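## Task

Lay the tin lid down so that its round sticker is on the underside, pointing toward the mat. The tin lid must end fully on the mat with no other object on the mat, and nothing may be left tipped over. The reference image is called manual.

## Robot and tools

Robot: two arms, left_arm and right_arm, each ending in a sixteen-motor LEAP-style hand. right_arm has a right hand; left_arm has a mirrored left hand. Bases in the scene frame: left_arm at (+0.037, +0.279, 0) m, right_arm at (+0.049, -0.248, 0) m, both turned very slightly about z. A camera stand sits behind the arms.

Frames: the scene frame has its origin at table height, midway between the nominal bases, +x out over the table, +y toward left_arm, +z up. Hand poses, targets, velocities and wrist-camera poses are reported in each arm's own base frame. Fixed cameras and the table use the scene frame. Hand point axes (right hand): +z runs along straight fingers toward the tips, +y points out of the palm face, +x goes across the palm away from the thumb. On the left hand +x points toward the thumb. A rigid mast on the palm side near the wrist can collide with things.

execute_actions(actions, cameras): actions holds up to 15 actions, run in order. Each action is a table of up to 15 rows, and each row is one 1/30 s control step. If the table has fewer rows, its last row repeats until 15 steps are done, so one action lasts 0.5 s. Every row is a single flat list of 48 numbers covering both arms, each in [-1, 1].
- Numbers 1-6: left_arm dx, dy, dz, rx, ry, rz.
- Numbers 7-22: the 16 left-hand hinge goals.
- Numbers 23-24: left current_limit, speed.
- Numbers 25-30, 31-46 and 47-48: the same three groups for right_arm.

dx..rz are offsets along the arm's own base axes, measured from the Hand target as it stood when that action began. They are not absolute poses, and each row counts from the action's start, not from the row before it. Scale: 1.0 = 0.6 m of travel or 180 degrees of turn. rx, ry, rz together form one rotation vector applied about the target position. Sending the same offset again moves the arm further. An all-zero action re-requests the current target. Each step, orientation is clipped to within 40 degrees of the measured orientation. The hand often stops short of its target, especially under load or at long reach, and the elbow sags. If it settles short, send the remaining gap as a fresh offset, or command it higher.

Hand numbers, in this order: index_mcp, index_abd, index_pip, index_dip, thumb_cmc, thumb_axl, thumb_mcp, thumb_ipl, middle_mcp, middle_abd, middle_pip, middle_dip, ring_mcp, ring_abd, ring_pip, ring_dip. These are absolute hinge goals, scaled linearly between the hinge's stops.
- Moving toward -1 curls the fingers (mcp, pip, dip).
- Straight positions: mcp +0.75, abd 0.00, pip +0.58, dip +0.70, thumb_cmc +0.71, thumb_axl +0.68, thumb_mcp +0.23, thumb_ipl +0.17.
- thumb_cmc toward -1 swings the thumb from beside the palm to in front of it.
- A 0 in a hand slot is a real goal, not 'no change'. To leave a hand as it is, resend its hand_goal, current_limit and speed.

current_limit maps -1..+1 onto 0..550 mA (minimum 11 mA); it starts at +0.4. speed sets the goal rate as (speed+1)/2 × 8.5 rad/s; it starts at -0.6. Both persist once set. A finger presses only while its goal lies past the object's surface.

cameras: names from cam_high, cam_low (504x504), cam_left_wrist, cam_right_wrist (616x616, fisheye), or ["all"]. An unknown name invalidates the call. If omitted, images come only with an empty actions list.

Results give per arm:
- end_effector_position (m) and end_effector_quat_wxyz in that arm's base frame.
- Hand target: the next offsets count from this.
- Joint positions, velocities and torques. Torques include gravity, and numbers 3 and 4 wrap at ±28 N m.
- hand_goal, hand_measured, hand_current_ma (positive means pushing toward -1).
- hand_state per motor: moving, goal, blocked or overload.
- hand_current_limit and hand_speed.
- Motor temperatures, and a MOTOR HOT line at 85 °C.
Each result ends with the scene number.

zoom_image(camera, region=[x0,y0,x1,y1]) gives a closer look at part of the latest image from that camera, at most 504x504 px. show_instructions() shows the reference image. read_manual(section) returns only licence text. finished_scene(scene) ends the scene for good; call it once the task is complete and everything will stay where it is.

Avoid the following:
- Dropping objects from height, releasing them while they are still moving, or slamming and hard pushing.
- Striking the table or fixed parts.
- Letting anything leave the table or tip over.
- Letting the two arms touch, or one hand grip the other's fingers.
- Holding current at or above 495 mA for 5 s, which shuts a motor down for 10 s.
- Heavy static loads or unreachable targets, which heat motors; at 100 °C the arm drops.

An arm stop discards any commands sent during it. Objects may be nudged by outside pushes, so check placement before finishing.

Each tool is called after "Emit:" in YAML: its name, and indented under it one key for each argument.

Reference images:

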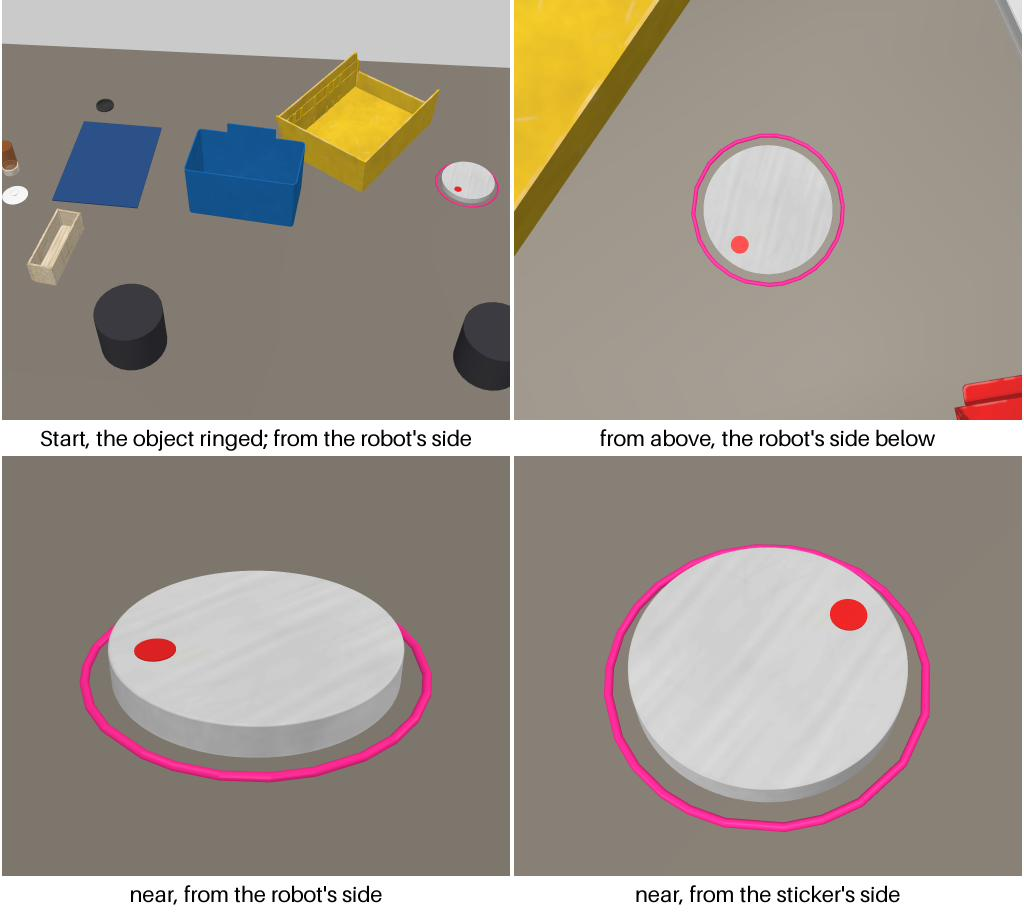

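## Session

Emit:
execute_actions:
  actions: []

Emit:
zoom_image:
  camera: "cam_low"
  region: [20, 60, 300, 340]

Emit:
zoom_image:
  camera: "cam_high"
  region: [70, 190, 390, 340]

Scene clock: 0.00 s.
left_arm: end_effector_position=(+0.5794, -0.0324, +0.1696) hand_goal=(+0.754, +0.000, +0.576, +0.696, +0.714, +0.678, +0.226, +0.168, +0.754, +0.000, +0.576, +0.696, +0.754, +0.000, +0.576, +0.696) hand_measured=(+0.754, +0.000, +0.576, +0.696, +0.714, +0.678, +0.226, +0.168, +0.754, +0.000, +0.576, +0.696, +0.754, +0.000, +0.576, +0.696) hand_current_ma=(+0, +0, +0, +0, +0, +0, +0, +0, +0, +0, +0, +0, +0, +0, +0, +0) hand_state=(goal, goal, goal, goal, goal, goal, goal, goal, goal, goal, goal, goal, goal, goal, goal, goal) hand_current_limit=0.40 hand_speed=-0.60 end_effector_quat_wxyz=(+0.010, +0.473, +0.881, -0.004) | right_arm: end_effector_position=(+0.4835, -0.0356, +0.2821) hand_goal=(+0.754, +0.000, +0.576, +0.696, +0.714, +0.678, +0.226, +0.168, +0.754, +0.000, +0.576, +0.696, +0.754, +0.000, +0.576, +0.696) hand_measured=(+0.754, +0.000, +0.576, +0.696, +0.714, +0.678, +0.226, +0.168, +0.754, +0.000, +0.576, +0.696, +0.754, +0.000, +0.576, +0.696) hand_current_ma=(+0, +0, +0, +0, +0, +0, +0, +0, +0, +0, +0, +0, +0, +0, +0, +0) hand_state=(goal, goal, goal, goal, goal, goal, goal, goal, goal, goal, goal, goal, goal, goal, goal, goal) hand_current_limit=0.40 hand_speed=-0.60 end_effector_quat_wxyz=(+0.355, +0.376, +0.842, -0.154)
Joint positions: left_arm=[-0.181 1.738 1.54 -1.357 0.014 -0.768] | right_arm=[0.034 1.089 0.961 -0.857 0.573 -0.875]
Joint velocities: within noise
Joint torques (N m): no reading
Motor temperatures (°C): left_arm=[28 25 29 25 28 27] | right_arm=[30 28 26 27 25 28]
Heat: left arm: hottest elbow 29 °C; right arm: hottest waist 30 °C.
Hand target: left_arm +0.5862, -0.0337, +0.1732; +0.015, +0.473, +0.881, -0.003 | right_arm +0.4891, -0.0353, +0.2936; +0.364, +0.377, +0.839, -0.150

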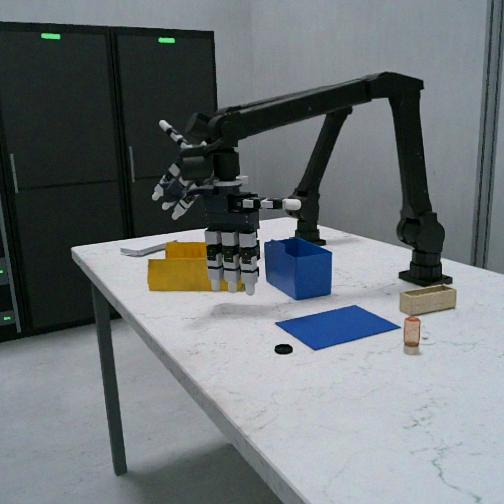

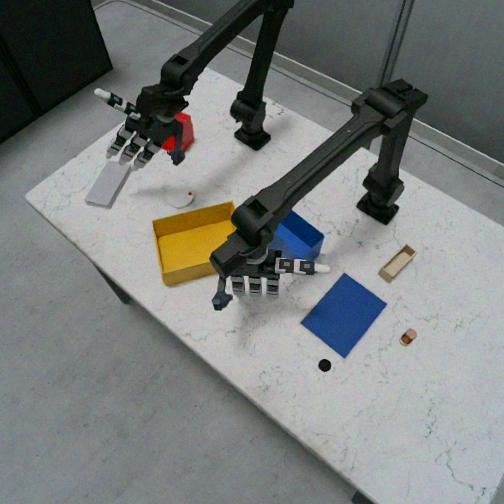

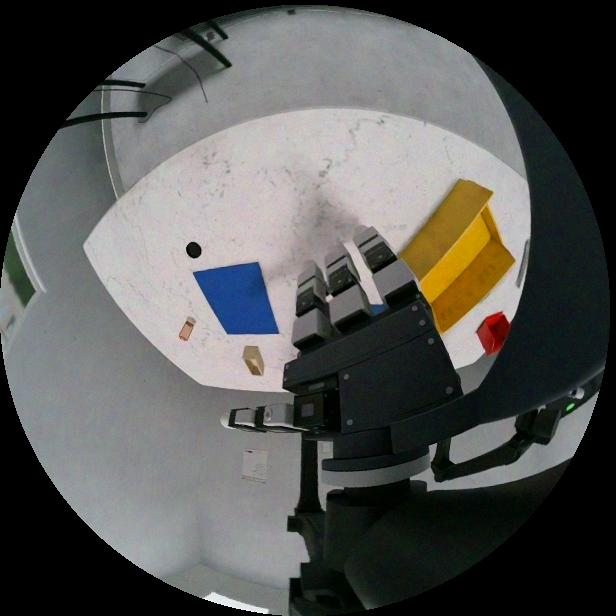

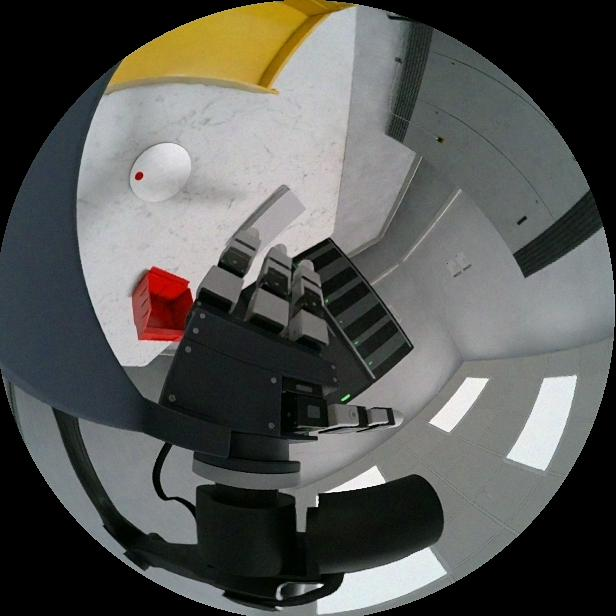

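Scaled by 1.800 from the camera's 504x504 image, which has a finer 720x720 frame.

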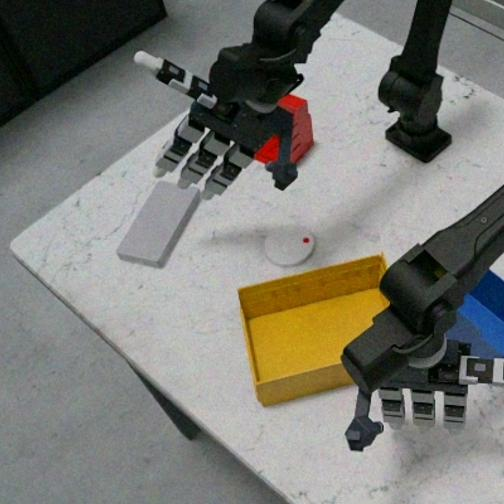

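Scaled by 1.575 from the camera's 504x504 image, which has a finer 720x720 frame.

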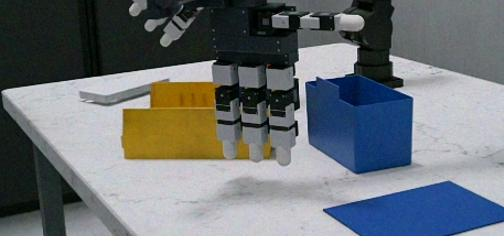

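Emit:
execute_actions:
  actions:
    - [[0,0.05,0.12,0,0,0,0.754,0,0.576,0.696,0.714,0.678,0.226,0.168,0.754,0,0.576,0.696,0.754,0,0.576,0.696,0.4,-0.6,0,0,0.03,-0.0984,0.0376,0.1406,0.754,0,0.576,0.696,0.714,0.678,0.226,0.168,1,0,1,1,1,0,1,1,0.4,-0.6]]
    - [[-0.06,0.16,0.1,0,0,0.07,0.754,0,0.576,0.696,0.714,0.678,0.226,0.168,0.754,0,0.576,0.696,0.754,0,0.576,0.696,0.4,-0.6,0,0,0,-0.0984,0.0376,0.1406,0.75,0,-0.515,-0.575,0.2,0.678,0.226,0.168,1,0,1,1,1,0,1,1,0.4,-0.6]]
    - [[-0.08,0.18,0.05,0,0,0.08,0.754,0,0.576,0.696,0.714,0.678,0.226,0.168,0.754,0,0.576,0.696,0.754,0,0.576,0.696,0.4,-0.6,0,0,0,-0.0984,0.0376,0.1406,0.75,0,-0.515,-0.575,-0.433,0.678,0.226,0.168,1,0,1,1,1,0,1,1,0.4,-0.6]]
    - [[-0.1,0.2,0.05,0,0,0.08,0.754,0,0.576,0.696,0.714,0.678,0.226,0.168,0.754,0,0.576,0.696,0.754,0,0.576,0.696,0.4,-0.6,0,0,0,-0.0984,0.0376,0.1406,0.75,0,-0.515,-0.575,-0.433,0.678,0.226,0.168,1,0,1,1,1,0,1,1,0.4,-0.6]]
    - [[-0.1,0.2,0.05,0,0,0.08,0.754,0,0.576,0.696,0.714,0.678,0.226,0.168,0.754,0,0.576,0.696,0.754,0,0.576,0.696,0.4,-0.6,-0.085,0,-0.15,0,0,0,0.75,0,-0.515,-0.575,-0.433,0.678,0.226,0.168,1,0,1,1,1,0,1,1,0.4,-0.6]]
  cameras: ["cam_high","cam_low","cam_right_wrist"]

Emit:
zoom_image:
  camera: "cam_low"
  region: [100, 100, 280, 280]

Emit:
zoom_image:
  camera: "cam_right_wrist"
  region: [80, 60, 480, 460]

Scene clock: 14.17 s.
left_arm: end_effector_position=(+0.3761, +0.4332, +0.3855) hand_goal=(+0.754, +0.000, +0.576, +0.696, +0.714, +0.678, +0.226, +0.168, +0.754, +0.000, +0.576, +0.696, +0.754, +0.000, +0.576, +0.696) hand_measured=(+0.754, +0.000, +0.576, +0.696, +0.714, +0.678, +0.222, +0.168, +0.754, +0.000, +0.576, +0.696, +0.754, +0.000, +0.576, +0.696) hand_current_ma=(+0, +0, +1, +0, +1, -2, -12, -1, +0, +0, +1, +0, -1, +0, +1, +0) hand_state=(goal, goal, goal, goal, goal, goal, goal, goal, goal, goal, goal, goal, goal, goal, goal, goal) hand_current_limit=0.40 hand_speed=-0.60 end_effector_quat_wxyz=(+0.070, +0.014, +0.995, +0.077) | right_arm: end_effector_position=(+0.4315, -0.0376, +0.2091) hand_goal=(+0.750, +0.000, -0.514, -0.574, -0.432, +0.678, +0.226, +0.168, +1.000, +0.000, +1.000, +1.000, +1.000, +0.000, +1.000, +1.000) hand_measured=(+0.748, +0.000, -0.508, -0.570, -0.436, +0.678, +0.224, +0.168, +0.988, +0.000, +0.994, +0.996, +0.988, +0.000, +0.994, +0.996) hand_current_ma=(+0, +0, +1, +0, -1, +0, +0, +0, -5, +0, -1, -1, -4, +0, -1, -1) hand_state=(goal, goal, goal, goal, goal, goal, goal, goal, goal, goal, goal, goal, goal, goal, goal, goal) hand_current_limit=0.40 hand_speed=-0.60 end_effector_quat_wxyz=(+0.219, -0.136, +0.908, -0.332)
Joint positions: left_arm=[0.714 1.632 1.933 -1.666 -0.021 -0.826] | right_arm=[-0.045 1.113 0.945 -0.761 0.547 -2.098]
Joint torques (N m): left_arm=[-0.21 -14.62 15.46 0.61 -0.25 0.17] | right_arm=[0.15 -8.41 10.06 2.7 0.52 0.06]
Heat: left arm: hottest elbow 33 °C; right arm: hottest waist 30 °C.
Hand target: left_arm +0.3823, +0.4402, +0.3953; +0.015, +0.005, +1.000, +0.005 | right_arm +0.4380, -0.0354, +0.2215; +0.315, -0.439, +0.784, -0.307
Off the commanded pose: left_arm 0.013 m, 10 deg | right_arm 0.014 m, 40 deg; orientation clipped; orientation clipped at the end of an earlier action of this call.
joint sent to its limit (left arm) — joint 4 (wrist pitch), lower limit. The joint targets are off in orientation, not in position.
joint sent to its limit (right arm) — joint 6 (wrist roll), lower limit. The joint targets are off in orientation, not in position.
Images, in order (width x height): cam_high 504x504, cam_low 504x504, cam_right_wrist 616x616.

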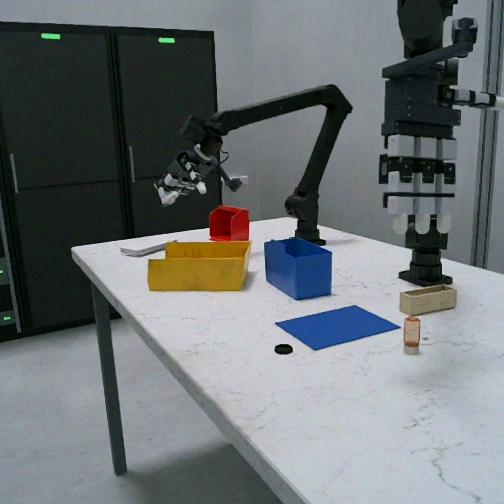

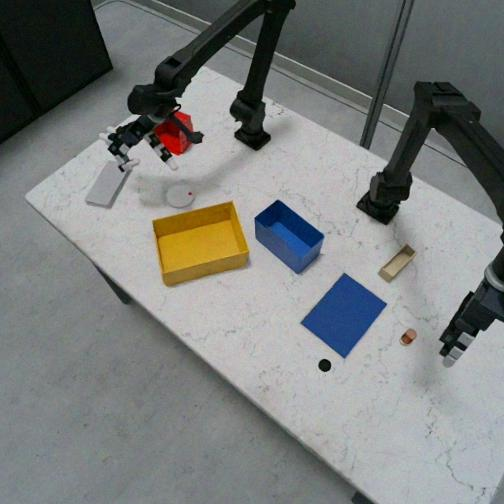

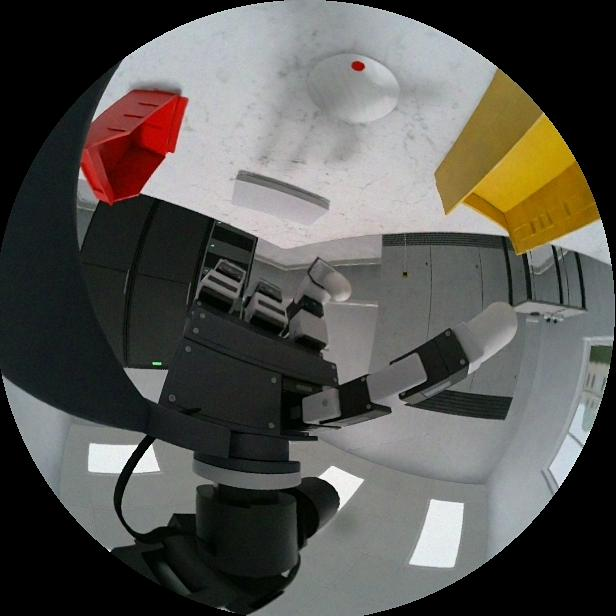

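Scaled by 2.800 from the camera's 504x504 image, which has a finer 720x720 frame.

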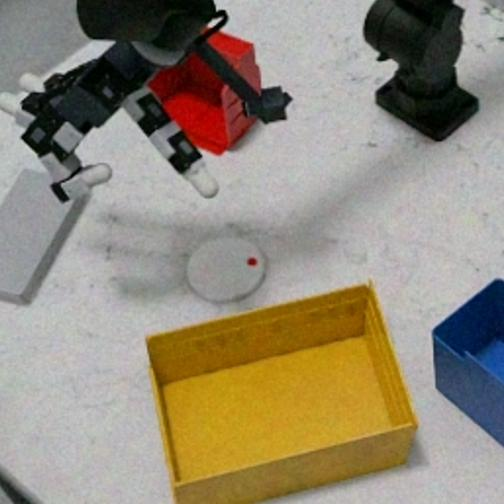

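Scaled by 1.260 from the camera's 616x616 image, which has a finer 880x880 frame.

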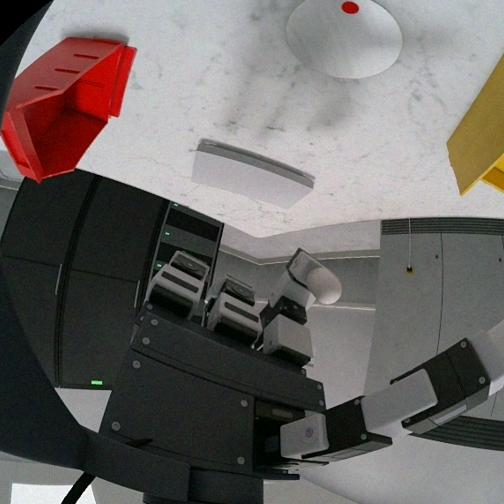

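Emit:
execute_actions:
  actions:
    - [[0,0,0,0,0,0,0.754,0,0.576,0.696,0.714,0.678,0.226,0.168,0.754,0,0.576,0.696,0.754,0,0.576,0.696,0.4,-0.6,0,-0.02,0.1,0.078,0.067,-0.118,0.754,0,0.576,0.7,0.714,0.678,-0.3,0.1,0.754,0,0.576,0.7,1,0,1,1,0.4,-0.6]]
    - [[0,0,0,0,0,0,0.754,0,0.576,0.696,0.714,0.678,0.226,0.168,0.754,0,0.576,0.696,0.754,0,0.576,0.696,0.4,-0.6,0,-0.02,0,0.078,0.067,-0.118,0.754,0,0.576,0.7,0.714,0.678,-0.3,0.1,0.754,0,0.576,0.7,1,0,1,1,0.4,-0.6]]
    - [[0,0,0,0,0,0,0.754,0,0.576,0.696,0.714,0.678,0.226,0.168,0.754,0,0.576,0.696,0.754,0,0.576,0.696,0.4,-0.6,-0.015,-0.01,0,0.078,0.067,-0.118,0.754,0,0.576,0.7,0.714,0.678,-0.3,0.1,0.754,0,0.576,0.7,1,0,1,1,0.4,-0.6]]
    - [[0,0,0,0,0,0,0.754,0,0.576,0.696,0.714,0.678,0.226,0.168,0.754,0,0.576,0.696,0.754,0,0.576,0.696,0.4,-0.6,0,0,0,0,0,-0.194,0.754,0,0.576,0.7,0.714,0.678,-0.3,0.1,0.754,0,0.576,0.7,1,0,1,1,0.4,-0.6]]
    - [[0,0,0,0,0,0,0.754,0,0.576,0.696,0.714,0.678,0.226,0.168,0.754,0,0.576,0.696,0.754,0,0.576,0.696,0.4,-0.6,0,0,0,0,0,-0.194,0.754,0,0.576,0.7,0.714,0.678,-0.3,0.1,0.754,0,0.576,0.7,1,0,1,1,0.4,-0.6]]
    - [[0,0,0,0,0,0,0.754,0,0.576,0.696,0.714,0.678,0.226,0.168,0.754,0,0.576,0.696,0.754,0,0.576,0.696,0.4,-0.6,0,0,0,0,0,-0.194,0.754,0,0.576,0.7,0.714,0.678,-0.3,0.1,0.754,0,0.576,0.7,1,0,1,1,0.4,-0.6]]
    - [[0,0,0,0,0,0,0.754,0,0.576,0.696,0.714,0.678,0.226,0.168,0.754,0,0.576,0.696,0.754,0,0.576,0.696,0.4,-0.6,0,0,0,0,0,-0.194,0.754,0,0.576,0.7,0.714,0.678,-0.3,0.1,0.754,0,0.576,0.7,1,0,1,1,0.4,-0.6]]
    - [[0,0,0,0,0,0,0.754,0,0.576,0.696,0.714,0.678,0.226,0.168,0.754,0,0.576,0.696,0.754,0,0.576,0.696,0.4,-0.6,0,0,0,0,0,0,0.754,0,0.576,0.7,0.714,0.678,-0.3,0.1,0.754,0,0.576,0.7,1,0,1,1,0.4,-0.6]]
  cameras: ["cam_low","cam_right_wrist"]

Emit:
zoom_image:
  camera: "cam_low"
  region: [100, 100, 280, 280]

Emit:
zoom_image:
  camera: "cam_right_wrist"
  region: [80, 60, 480, 460]

Scene clock: 23.60 s.
left_arm: end_effector_position=(+0.3761, +0.4332, +0.3855) hand_goal=(+0.754, +0.000, +0.576, +0.696, +0.714, +0.678, +0.226, +0.168, +0.754, +0.000, +0.576, +0.696, +0.754, +0.000, +0.576, +0.696) hand_measured=(+0.754, +0.000, +0.576, +0.696, +0.714, +0.678, +0.222, +0.168, +0.754, +0.000, +0.576, +0.696, +0.754, +0.000, +0.576, +0.696) hand_current_ma=(+0, +0, +1, +0, +1, -2, -12, -1, +0, +0, +1, +0, -1, +0, +1, +0) hand_state=(goal, goal, goal, goal, goal, goal, goal, goal, goal, goal, goal, goal, goal, goal, goal, goal) hand_current_limit=0.40 hand_speed=-0.60 end_effector_quat_wxyz=(+0.070, +0.014, +0.995, +0.077) | right_arm: end_effector_position=(+0.4179, -0.0684, +0.2734) hand_goal=(+0.754, +0.000, +0.576, +0.700, +0.714, +0.678, -0.300, +0.100, +0.754, +0.000, +0.576, +0.700, +1.000, +0.000, +1.000, +1.000) hand_measured=(+0.752, +0.000, +0.574, +0.698, +0.712, +0.678, -0.302, +0.102, +0.752, +0.000, +0.576, +0.702, +0.992, +0.000, +0.994, +0.996) hand_current_ma=(+0, +0, +0, +0, +0, +0, +0, +0, +0, +0, +0, +0, -3, +0, -1, +0) hand_state=(goal, goal, goal, goal, goal, goal, goal, goal, goal, goal, goal, goal, goal, goal, goal, goal) hand_current_limit=0.40 hand_speed=-0.60 end_effector_quat_wxyz=(-0.001, +0.966, +0.259, -0.002)
Joint positions: left_arm=[0.714 1.632 1.933 -1.666 -0.021 -0.826] | right_arm=[0.043 1.375 1.39 -1.591 -0.001 1.09]
Joint torques (N m): left_arm=[-0.21 -14.39 15.84 0.61 -0.16 0.18] | right_arm=[0.26 -9.17 11.25 0.24 0.13 0.21]
Motor temperatures (°C): left_arm=[28 26 37 25 28 27] | right_arm=[30 29 32 27 25 28]
Heat: left arm: hottest elbow 37 °C; right arm: hottest elbow 32 °C.
Hand target: left_arm +0.3823, +0.4403, +0.3953; +0.015, +0.005, +1.000, +0.005 | right_arm +0.4291, -0.0654, +0.2814; +0.002, +0.966, +0.259, +0.002
Off the commanded pose: left_arm 0.014 m, 10 deg | right_arm 0.014 m, 1 deg.
joint sent to its limit (left arm) — joint 4 (wrist pitch), lower limit. The joint targets are off in orientation, not in position.
Images, in order (width x height): cam_low 504x504, cam_right_wrist 616x616.

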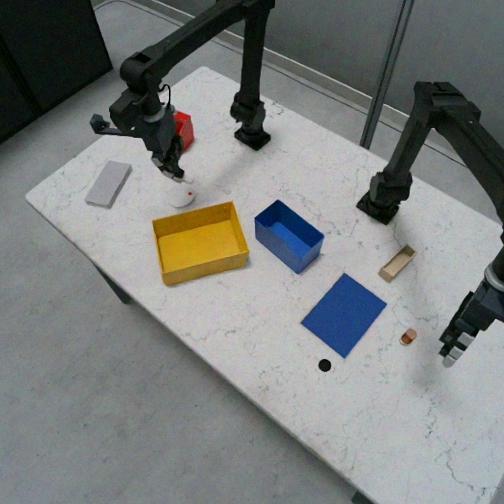

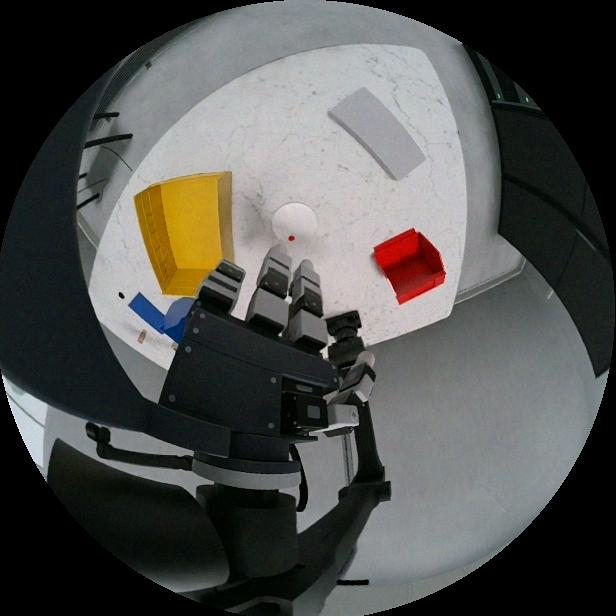

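Scaled by 2.800 from the camera's 504x504 image, which has a finer 720x720 frame.

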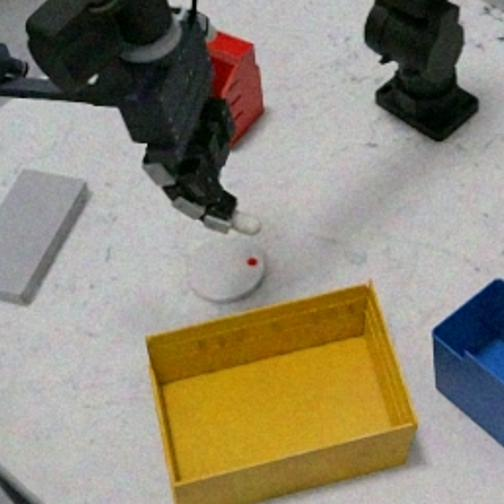

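Scaled by 1.260 from the camera's 616x616 image, which has a finer 880x880 frame.

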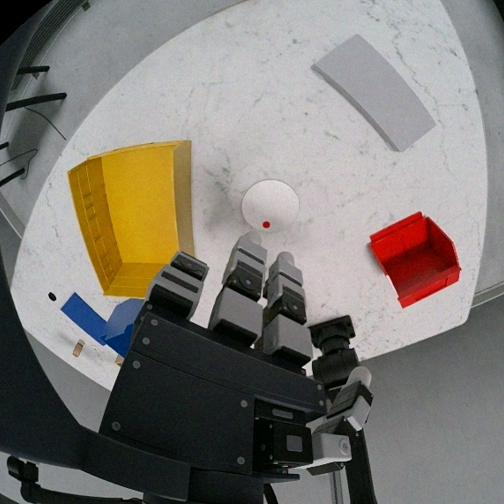

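Emit:
execute_actions:
  actions:
    - [[0,0,0,0,0,0,0.754,0,0.576,0.696,0.714,0.678,0.226,0.168,0.754,0,0.576,0.696,0.754,0,0.576,0.696,0.4,-0.6,-0.013,0.084,0,0.1305,0.0475,-0.052,0.86,0.15,-0.515,-0.575,0.2,0.678,0.226,0.168,1,0,1,1,1,0,1,1,0.4,-0.6]]
    - [[0,0,0,0,0,0,0.754,0,0.576,0.696,0.714,0.678,0.226,0.168,0.754,0,0.576,0.696,0.754,0,0.576,0.696,0.4,-0.6,-0.014,0.084,-0.1,0.1305,0.0475,-0.052,0.86,0.15,-0.515,-0.575,-0.433,0.678,0.226,0.168,1,0,1,1,1,0,1,1,0.4,-0.6]]
    - [[0,0,0,0,0,0,0.754,0,0.576,0.696,0.714,0.678,0.226,0.168,0.754,0,0.576,0.696,0.754,0,0.576,0.696,0.4,-0.6,0,0,-0.22,0,0,0,0.86,0.15,-0.515,-0.575,-0.433,0.678,0.226,0.168,1,0,1,1,1,0,1,1,0.4,-0.6]]
  cameras: ["cam_high","cam_low","cam_right_wrist"]

Emit:
zoom_image:
  camera: "cam_low"
  region: [120, 120, 240, 240]

Emit:
zoom_image:
  camera: "cam_right_wrist"
  region: [150, 100, 550, 500]

Scene clock: 27.73 s.
left_arm: end_effector_position=(+0.3761, +0.4332, +0.3855) hand_goal=(+0.754, +0.000, +0.576, +0.696, +0.714, +0.678, +0.226, +0.168, +0.754, +0.000, +0.576, +0.696, +0.754, +0.000, +0.576, +0.696) hand_measured=(+0.754, +0.000, +0.576, +0.696, +0.714, +0.678, +0.222, +0.168, +0.754, +0.000, +0.576, +0.696, +0.754, +0.000, +0.576, +0.696) hand_current_ma=(+0, +0, +1, +0, +1, -2, -12, -1, +0, +0, +1, +0, -1, +0, +1, +0) hand_state=(goal, goal, goal, goal, goal, goal, goal, goal, goal, goal, goal, goal, goal, goal, goal, goal) hand_current_limit=0.40 hand_speed=-0.60 end_effector_quat_wxyz=(+0.070, +0.014, +0.995, +0.077) | right_arm: end_effector_position=(+0.4024, +0.0396, +0.0873) hand_goal=(+0.860, +0.150, -0.514, -0.574, -0.432, +0.678, +0.226, +0.168, +1.000, +0.000, +1.000, +1.000, +1.000, +0.000, +1.000, +1.000) hand_measured=(+0.852, +0.148, -0.510, -0.570, -0.432, +0.678, +0.220, +0.164, +0.988, +0.000, +0.994, +0.996, +0.988, +0.000, +0.996, +0.996) hand_current_ma=(-2, +0, +1, +0, +0, +0, -2, -1, -5, +0, -1, -1, -5, +0, -1, +0) hand_state=(goal, goal, goal, goal, goal, goal, goal, goal, goal, goal, goal, goal, goal, goal, goal, goal) hand_current_limit=0.40 hand_speed=-0.60 end_effector_quat_wxyz=(-0.418, +0.904, +0.075, -0.050)
Joint positions: left_arm=[0.714 1.632 1.933 -1.666 -0.021 -0.826] | right_arm=[-0.071 1.661 1.207 -1.425 -0.827 1.199]
Joint torques (N m): left_arm=[-0.26 -14.21 15.75 0.58 -0.15 0.17] | right_arm=[-0.67 -14.04 7.92 0.47 -0.86 0.11]
Heat: left arm: hottest elbow 38 °C; right arm: hottest elbow 32 °C.
Hand target: left_arm +0.3823, +0.4403, +0.3953; +0.015, +0.005, +1.000, +0.005 | right_arm +0.4129, +0.0355, +0.0895; -0.417, +0.905, +0.079, -0.035
Off the commanded pose: left_arm 0.014 m, 10 deg | right_arm 0.011 m, 2 deg.
joint sent to its limit (left arm) — joint 4 (wrist pitch), lower limit. The joint targets are off in orientation, not in position.
Images, in order (width x height): cam_high 504x504, cam_low 504x504, cam_right_wrist 616x616.

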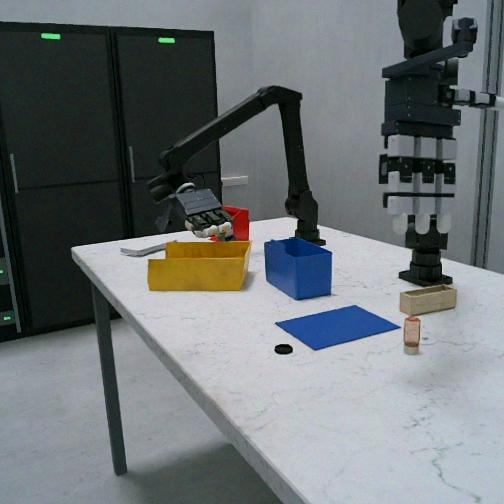

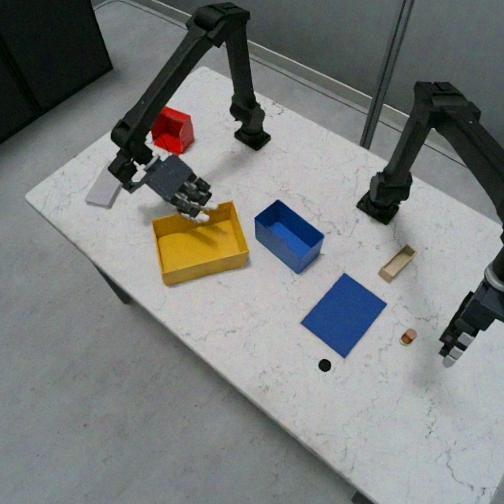

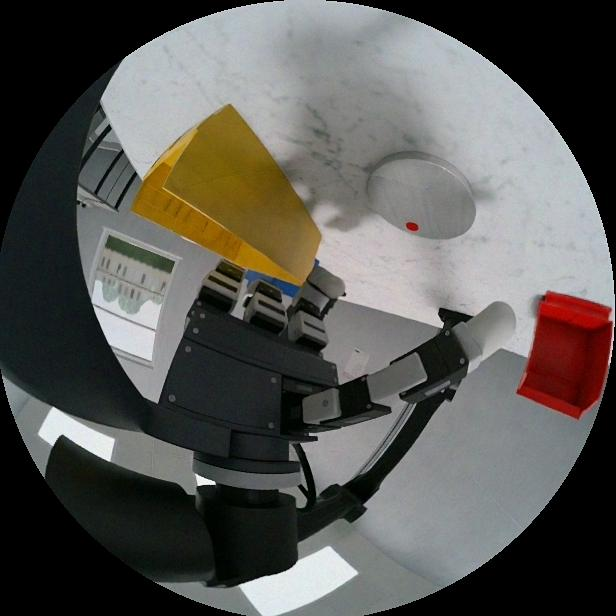

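Scaled by 4.200 from the camera's 504x504 image, which has a finer 720x720 frame.

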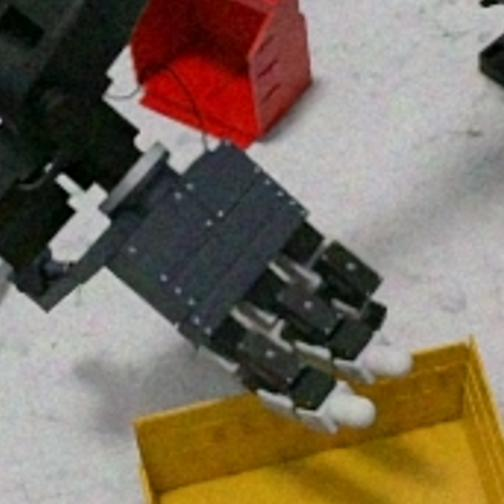

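Scaled by 1.260 from the camera's 616x616 image, which has a finer 880x880 frame.

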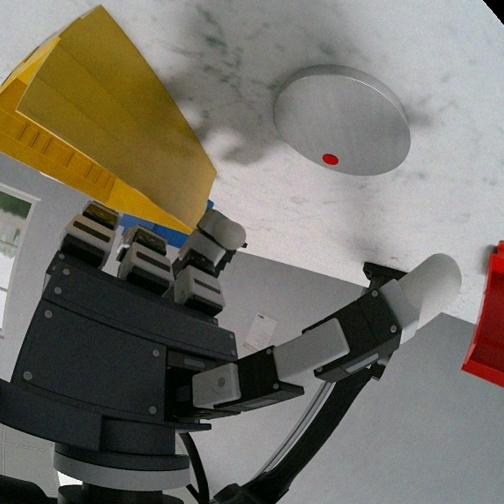

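Emit:
execute_actions:
  actions:
    - [[0,0,0,0,0,0,0.754,0,0.576,0.696,0.714,0.678,0.226,0.168,0.754,0,0.576,0.696,0.754,0,0.576,0.696,0.4,-0.6,0.022,0,-0.09,0,0,0,0.86,0.15,-0.515,-0.575,-0.433,0.678,0.226,0.168,1,0,1,1,1,0,1,1,0.4,-0.6]]
    - [[0,0,0,0,0,0,0.754,0,0.576,0.696,0.714,0.678,0.226,0.168,0.754,0,0.576,0.696,0.754,0,0.576,0.696,0.4,-0.6,0,0,0,0,0,0,0.86,0.15,-0.515,-0.575,-0.433,0.678,0.226,0.168,1,0,1,1,1,0,1,1,0.4,-0.6]]
  cameras: ["cam_high","cam_low","cam_right_wrist"]

Emit:
zoom_image:
  camera: "cam_right_wrist"
  region: [250, 100, 550, 400]

Scene clock: 29.73 s.
left_arm: end_effector_position=(+0.3761, +0.4332, +0.3855) hand_goal=(+0.754, +0.000, +0.576, +0.696, +0.714, +0.678, +0.226, +0.168, +0.754, +0.000, +0.576, +0.696, +0.754, +0.000, +0.576, +0.696) hand_measured=(+0.754, +0.000, +0.576, +0.696, +0.714, +0.678, +0.222, +0.168, +0.754, +0.000, +0.576, +0.696, +0.754, +0.000, +0.576, +0.696) hand_current_ma=(+0, +0, +1, +0, +1, -2, -12, -1, +0, +0, +1, +0, -1, +0, +1, +0) hand_state=(goal, goal, goal, goal, goal, goal, goal, goal, goal, goal, goal, goal, goal, goal, goal, goal) hand_current_limit=0.40 hand_speed=-0.60 end_effector_quat_wxyz=(+0.070, +0.014, +0.995, +0.077) | right_arm: end_effector_position=(+0.4248, +0.0421, +0.0630) hand_goal=(+0.860, +0.150, -0.514, -0.574, -0.432, +0.678, +0.226, +0.168, +1.000, +0.000, +1.000, +1.000, +1.000, +0.000, +1.000, +1.000) hand_measured=(+0.852, +0.148, -0.510, -0.570, -0.434, +0.678, +0.220, +0.164, +1.000, +0.008, +0.994, +0.996, +0.986, +0.000, +0.996, +0.996) hand_current_ma=(-2, +0, +1, +0, +0, +0, -2, -1, +0, +2, -1, -1, -6, +0, -1, +0) hand_state=(goal, goal, goal, goal, goal, goal, goal, goal, goal, goal, goal, goal, goal, goal, goal, goal) hand_current_limit=0.40 hand_speed=-0.60 end_effector_quat_wxyz=(-0.426, +0.900, +0.083, -0.022)
Joint positions: left_arm=[0.714 1.632 1.933 -1.666 -0.021 -0.826] | right_arm=[-0.073 1.709 1.203 -1.32 -0.854 1.198]
Joint torques (N m): left_arm=[-0.26 -14.33 15.82 0.65 -0.15 0.17] | right_arm=[-1.08 -9.99 5.74 1.59 0.04 0.09]
Heat: left arm: hottest elbow 39 °C; right arm: hottest elbow 32 °C.
Hand target: left_arm +0.3823, +0.4403, +0.3953; +0.015, +0.005, +1.000, +0.005 | right_arm +0.4261, +0.0354, +0.0356; -0.417, +0.905, +0.079, -0.035
Off the commanded pose: left_arm 0.014 m, 10 deg | right_arm 0.028 m, 2 deg.
joint sent to its limit (left arm) — joint 4 (wrist pitch), lower limit. The joint targets are off in orientation, not in position.
Images, in order (width x height): cam_high 504x504, cam_low 504x504, cam_right_wrist 616x616.

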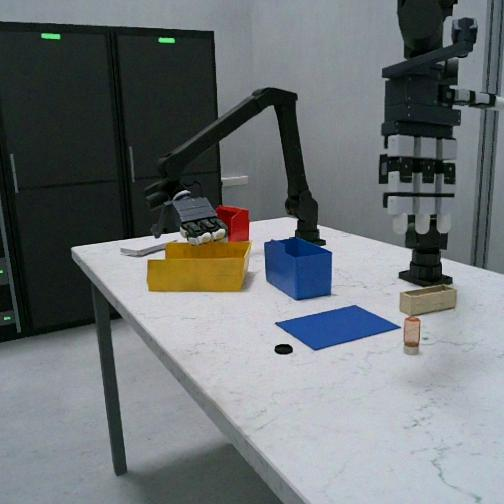

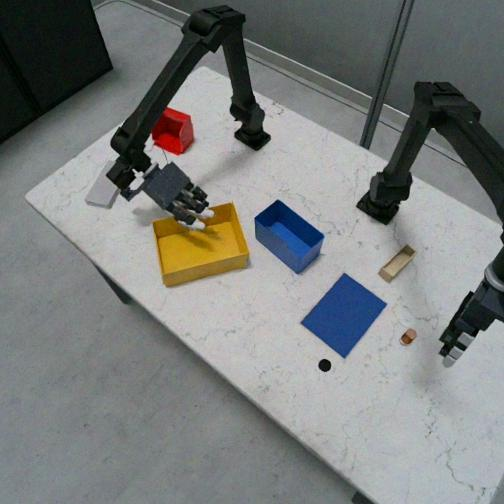

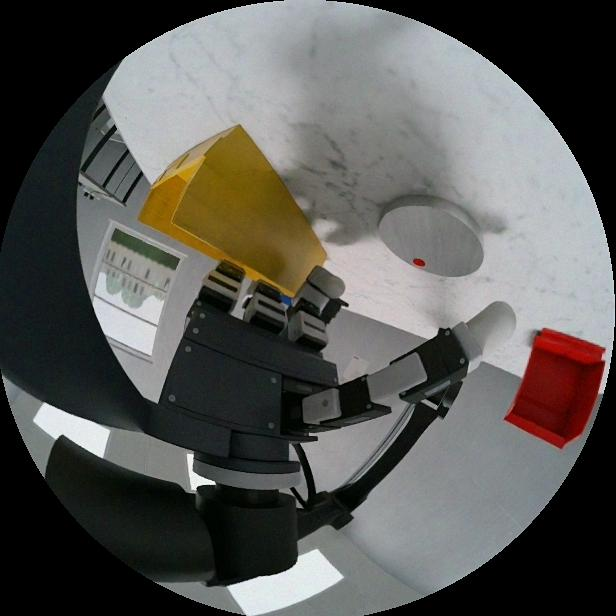

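Scaled by 1.680 from the camera's 616x616 image, which has a finer 880x880 frame.

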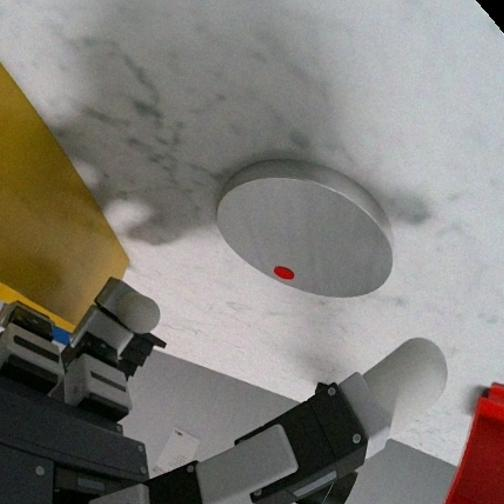

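Emit:
execute_actions:
  actions:
    - [[0,0,0,0,0,0,0.754,0,0.576,0.696,0.714,0.678,0.226,0.168,0.754,0,0.576,0.696,0.754,0,0.576,0.696,0.4,-0.6,-0.01,0,0.12,0,0,0,0.86,0.15,-0.515,-0.575,-0.433,0.678,0.226,0.168,1,0,1,1,1,0,1,1,0.4,-0.6]]
    - [[0,0,0,0,0,0,0.754,0,0.576,0.696,0.714,0.678,0.226,0.168,0.754,0,0.576,0.696,0.754,0,0.576,0.696,0.4,-0.6,0,0,0,0,0,0,0.86,0.15,-0.515,-0.575,-0.433,0.678,0.226,0.168,1,0,-1,-1,1,0,-1,-1,0.4,-0.4]]
    - [[0,0,0,0,0,0,0.754,0,0.576,0.696,0.714,0.678,0.226,0.168,0.754,0,0.576,0.696,0.754,0,0.576,0.696,0.4,-0.6,0,0,-0.1,0,0,0,0.86,0.15,-0.515,-0.575,-0.433,0.678,0.226,0.168,1,0,-1,-1,1,0,-1,-1,0.4,-0.5]]
  cameras: ["cam_low","cam_right_wrist"]

Emit:
zoom_image:
  camera: "cam_right_wrist"
  region: [250, 100, 550, 400]

Emit:
zoom_image:
  camera: "cam_low"
  region: [120, 140, 240, 260]

Scene clock: 33.27 s.
left_arm: end_effector_position=(+0.3761, +0.4332, +0.3855) hand_goal=(+0.754, +0.000, +0.576, +0.696, +0.714, +0.678, +0.226, +0.168, +0.754, +0.000, +0.576, +0.696, +0.754, +0.000, +0.576, +0.696) hand_measured=(+0.754, +0.000, +0.576, +0.696, +0.714, +0.678, +0.222, +0.168, +0.754, +0.000, +0.576, +0.696, +0.754, +0.000, +0.576, +0.696) hand_current_ma=(+0, +0, +1, +0, +1, -2, -12, -1, +0, +0, +1, +0, -1, +0, +1, +0) hand_state=(goal, goal, goal, goal, goal, goal, goal, goal, goal, goal, goal, goal, goal, goal, goal, goal) hand_current_limit=0.40 hand_speed=-0.60 end_effector_quat_wxyz=(+0.070, +0.014, +0.995, +0.077) | right_arm: end_effector_position=(+0.4210, +0.0373, +0.0599) hand_goal=(+0.860, +0.150, -0.514, -0.574, -0.432, +0.678, +0.226, +0.168, +1.000, +0.000, -1.000, -1.000, +1.000, +0.000, -1.000, -1.000) hand_measured=(+0.864, +0.176, -0.514, -0.570, -0.434, +0.678, +0.220, +0.164, +1.000, -0.010, -0.748, -0.958, +0.988, +0.000, -0.860, -0.844) hand_current_ma=(+1, +13, +0, +0, +0, +0, -2, -1, +0, -2, +385, +42, -5, +0, +341, +385) hand_state=(goal, blocked, goal, goal, goal, goal, goal, goal, goal, goal, moving, blocked, goal, goal, blocked, blocked) hand_current_limit=0.40 hand_speed=-0.50 end_effector_quat_wxyz=(-0.416, +0.905, +0.088, -0.026)
Joint positions: left_arm=[0.714 1.632 1.933 -1.666 -0.021 -0.826] | right_arm=[-0.075 1.705 1.193 -1.321 -0.829 1.187]
Joint torques (N m): left_arm=[-0.32 -14.15 15.84 0.59 -0.15 0.18] | right_arm=[-0.56 -12.81 6.15 0.62 -0.79 0.19]
Heat: left arm: hottest elbow 40 °C; right arm: hottest elbow 32 °C.
Hand target: left_arm +0.3823, +0.4403, +0.3953; +0.015, +0.005, +1.000, +0.005 | right_arm +0.4200, +0.0354, +0.0475; -0.417, +0.905, +0.079, -0.035
Off the commanded pose: left_arm 0.014 m, 10 deg | right_arm 0.013 m, 2 deg.
joint sent to its limit (left arm) — joint 4 (wrist pitch), lower limit. The joint targets are off in orientation, not in position.
Images, in order (width x height): cam_low 504x504, cam_right_wrist 616x616.

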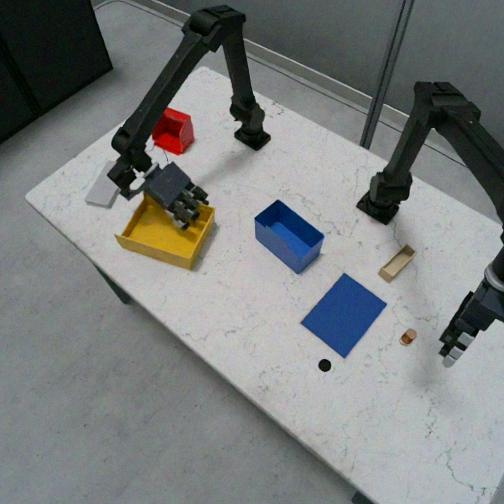

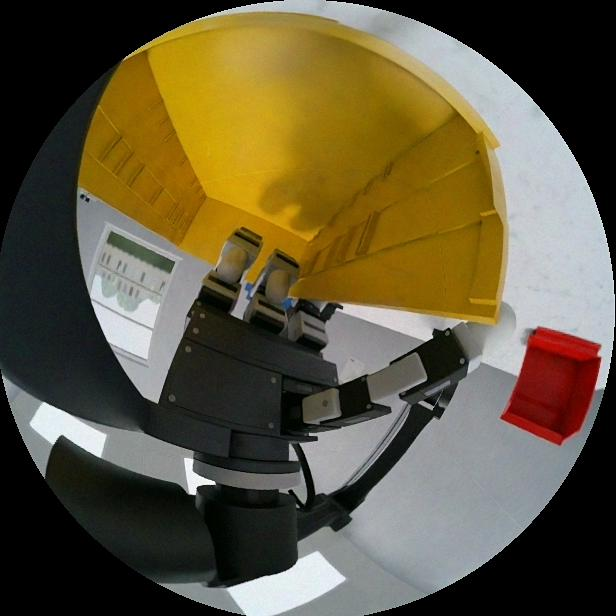

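Scaled by 1.680 from the camera's 616x616 image, which has a finer 880x880 frame.

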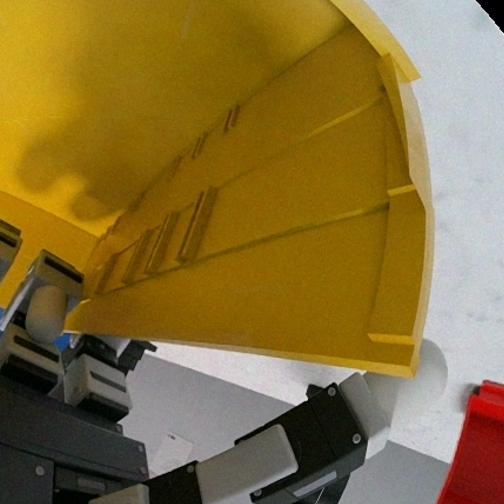

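Scaled by 4.200 from the camera's 504x504 image, which has a finer 720x720 frame.

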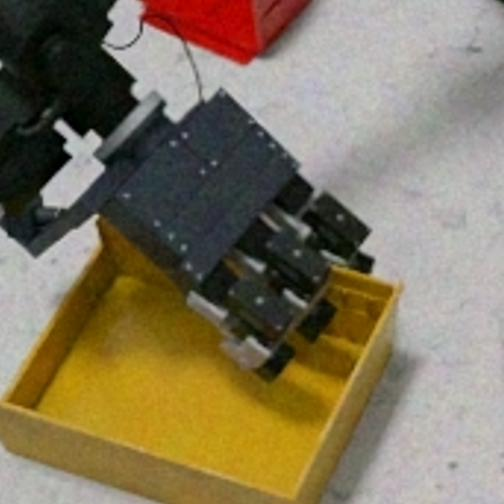

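Emit:
execute_actions:
  actions:
    - [[0,0,0,0,0,0,0.754,0,0.576,0.696,0.714,0.678,0.226,0.168,0.754,0,0.576,0.696,0.754,0,0.576,0.696,0.4,-0.6,0,0,0,0,0,0,0.86,0.15,-0.515,-0.575,-0.433,0.678,0.226,0.168,1,0,0.2,0,1,0,0.2,0,0.3,-0.8]]
    - [[0,0,0,0,0,0,0.754,0,0.576,0.696,0.714,0.678,0.226,0.168,0.754,0,0.576,0.696,0.754,0,0.576,0.696,0.4,-0.6,0,0,0,0,0,0,0.95,0.1,-0.2,0,-0.2,0.678,0.226,0.168,1,0,1,1,1,0,1,1,0.3,-0.8]]
    - [[0,0,0,0,0,0,0.754,0,0.576,0.696,0.714,0.678,0.226,0.168,0.754,0,0.576,0.696,0.754,0,0.576,0.696,0.4,-0.6,0,0,0,0,0,0,1,0,0.9,0.9,0.2,0.678,0.226,0.168,1,0,1,1,1,0,1,1,0.3,-0.8]]
  cameras: ["cam_high","cam_low","cam_right_wrist"]

Emit:
zoom_image:
  camera: "cam_low"
  region: [80, 120, 260, 300]

Emit:
zoom_image:
  camera: "cam_high"
  region: [120, 180, 270, 330]

Scene clock: 38.37 s.
left_arm: end_effector_position=(+0.3761, +0.4332, +0.3855) hand_goal=(+0.754, +0.000, +0.576, +0.696, +0.714, +0.678, +0.226, +0.168, +0.754, +0.000, +0.576, +0.696, +0.754, +0.000, +0.576, +0.696) hand_measured=(+0.754, +0.000, +0.576, +0.696, +0.714, +0.678, +0.222, +0.168, +0.754, +0.000, +0.576, +0.696, +0.754, +0.000, +0.576, +0.696) hand_current_ma=(+0, +0, +1, +0, +1, -2, -12, -1, +0, +0, +1, +0, -1, +0, +1, +0) hand_state=(goal, goal, goal, goal, goal, goal, goal, goal, goal, goal, goal, goal, goal, goal, goal, goal) hand_current_limit=0.40 hand_speed=-0.60 end_effector_quat_wxyz=(+0.070, +0.014, +0.995, +0.077) | right_arm: end_effector_position=(+0.4208, +0.0374, +0.0592) hand_goal=(+1.000, +0.000, +0.900, +0.900, +0.200, +0.678, +0.226, +0.168, +1.000, +0.000, +1.000, +1.000, +1.000, +0.000, +1.000, +1.000) hand_measured=(+0.978, +0.004, +0.892, +0.896, +0.186, +0.678, +0.220, +0.164, +0.984, +0.000, +0.992, +0.996, +0.988, +0.000, +0.992, +0.996) hand_current_ma=(-14, +0, -2, -1, -7, +0, -2, -1, -8, +0, -2, -1, -5, +0, -2, -1) hand_state=(blocked, goal, goal, goal, goal, goal, goal, goal, goal, goal, goal, goal, goal, goal, goal, goal) hand_current_limit=0.30 hand_speed=-0.80 end_effector_quat_wxyz=(-0.416, +0.905, +0.087, -0.026)
Joint positions: left_arm=[0.714 1.632 1.933 -1.666 -0.021 -0.826] | right_arm=[-0.075 1.707 1.193 -1.321 -0.83 1.187]
Joint torques (N m): left_arm=[-0.32 -14.15 15.77 0.61 -0.15 0.18] | right_arm=[-0.56 -13.22 6.19 0.64 -0.84 0.17]
Heat: left arm: hottest elbow 41 °C; right arm: hottest elbow 32 °C.
Hand target: left_arm +0.3823, +0.4403, +0.3953; +0.015, +0.005, +1.000, +0.005 | right_arm +0.4199, +0.0355, +0.0474; -0.417, +0.905, +0.079, -0.036
Off the commanded pose: left_arm 0.014 m, 10 deg | right_arm 0.012 m, 1 deg.
joint sent to its limit (left arm) — joint 4 (wrist pitch), lower limit. The joint targets are off in orientation, not in position.
Images, in order (width x height): cam_high 504x504, cam_low 504x504, cam_right_wrist 616x616.

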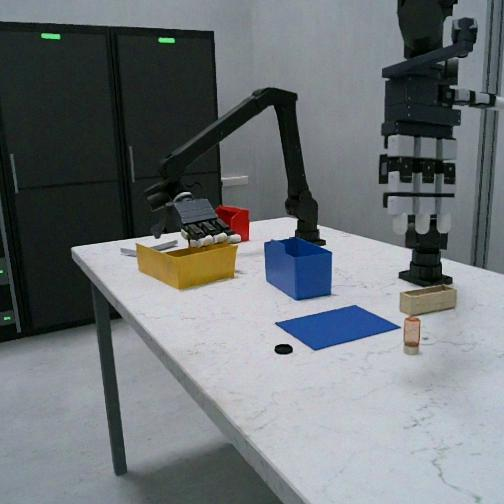

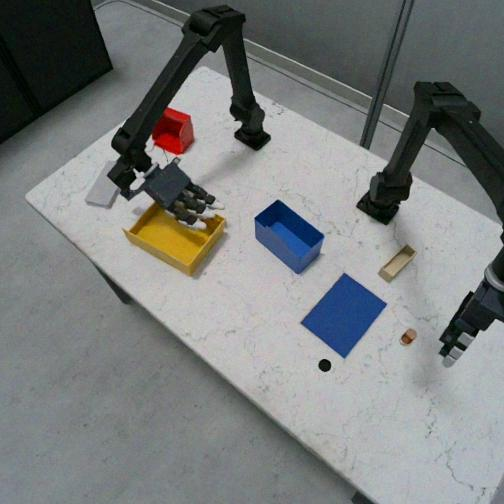

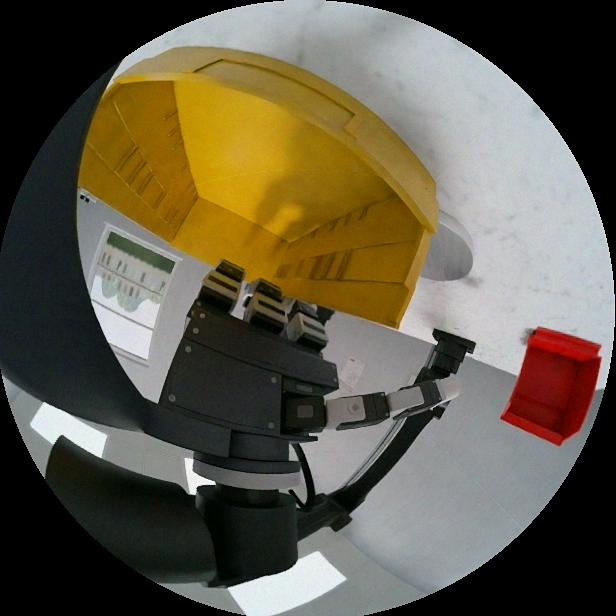

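Scaled by 2.800 from the camera's 504x504 image, which has a finer 720x720 frame.

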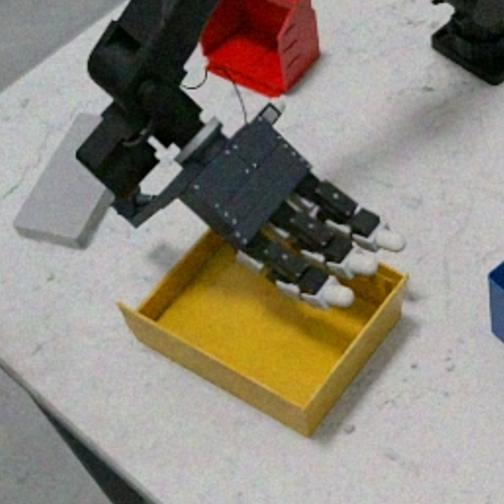

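Scaled by 3.360 from the camera's 504x504 image, which has a finer 720x720 frame.

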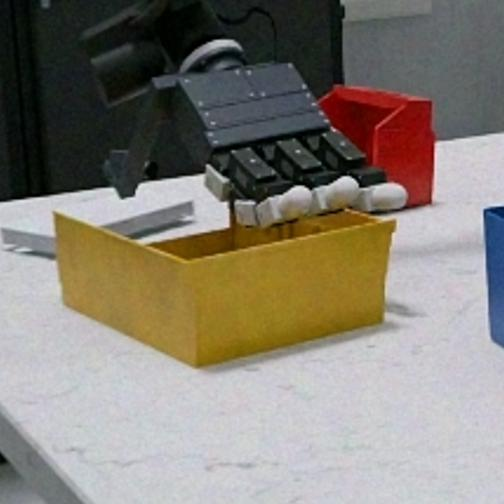

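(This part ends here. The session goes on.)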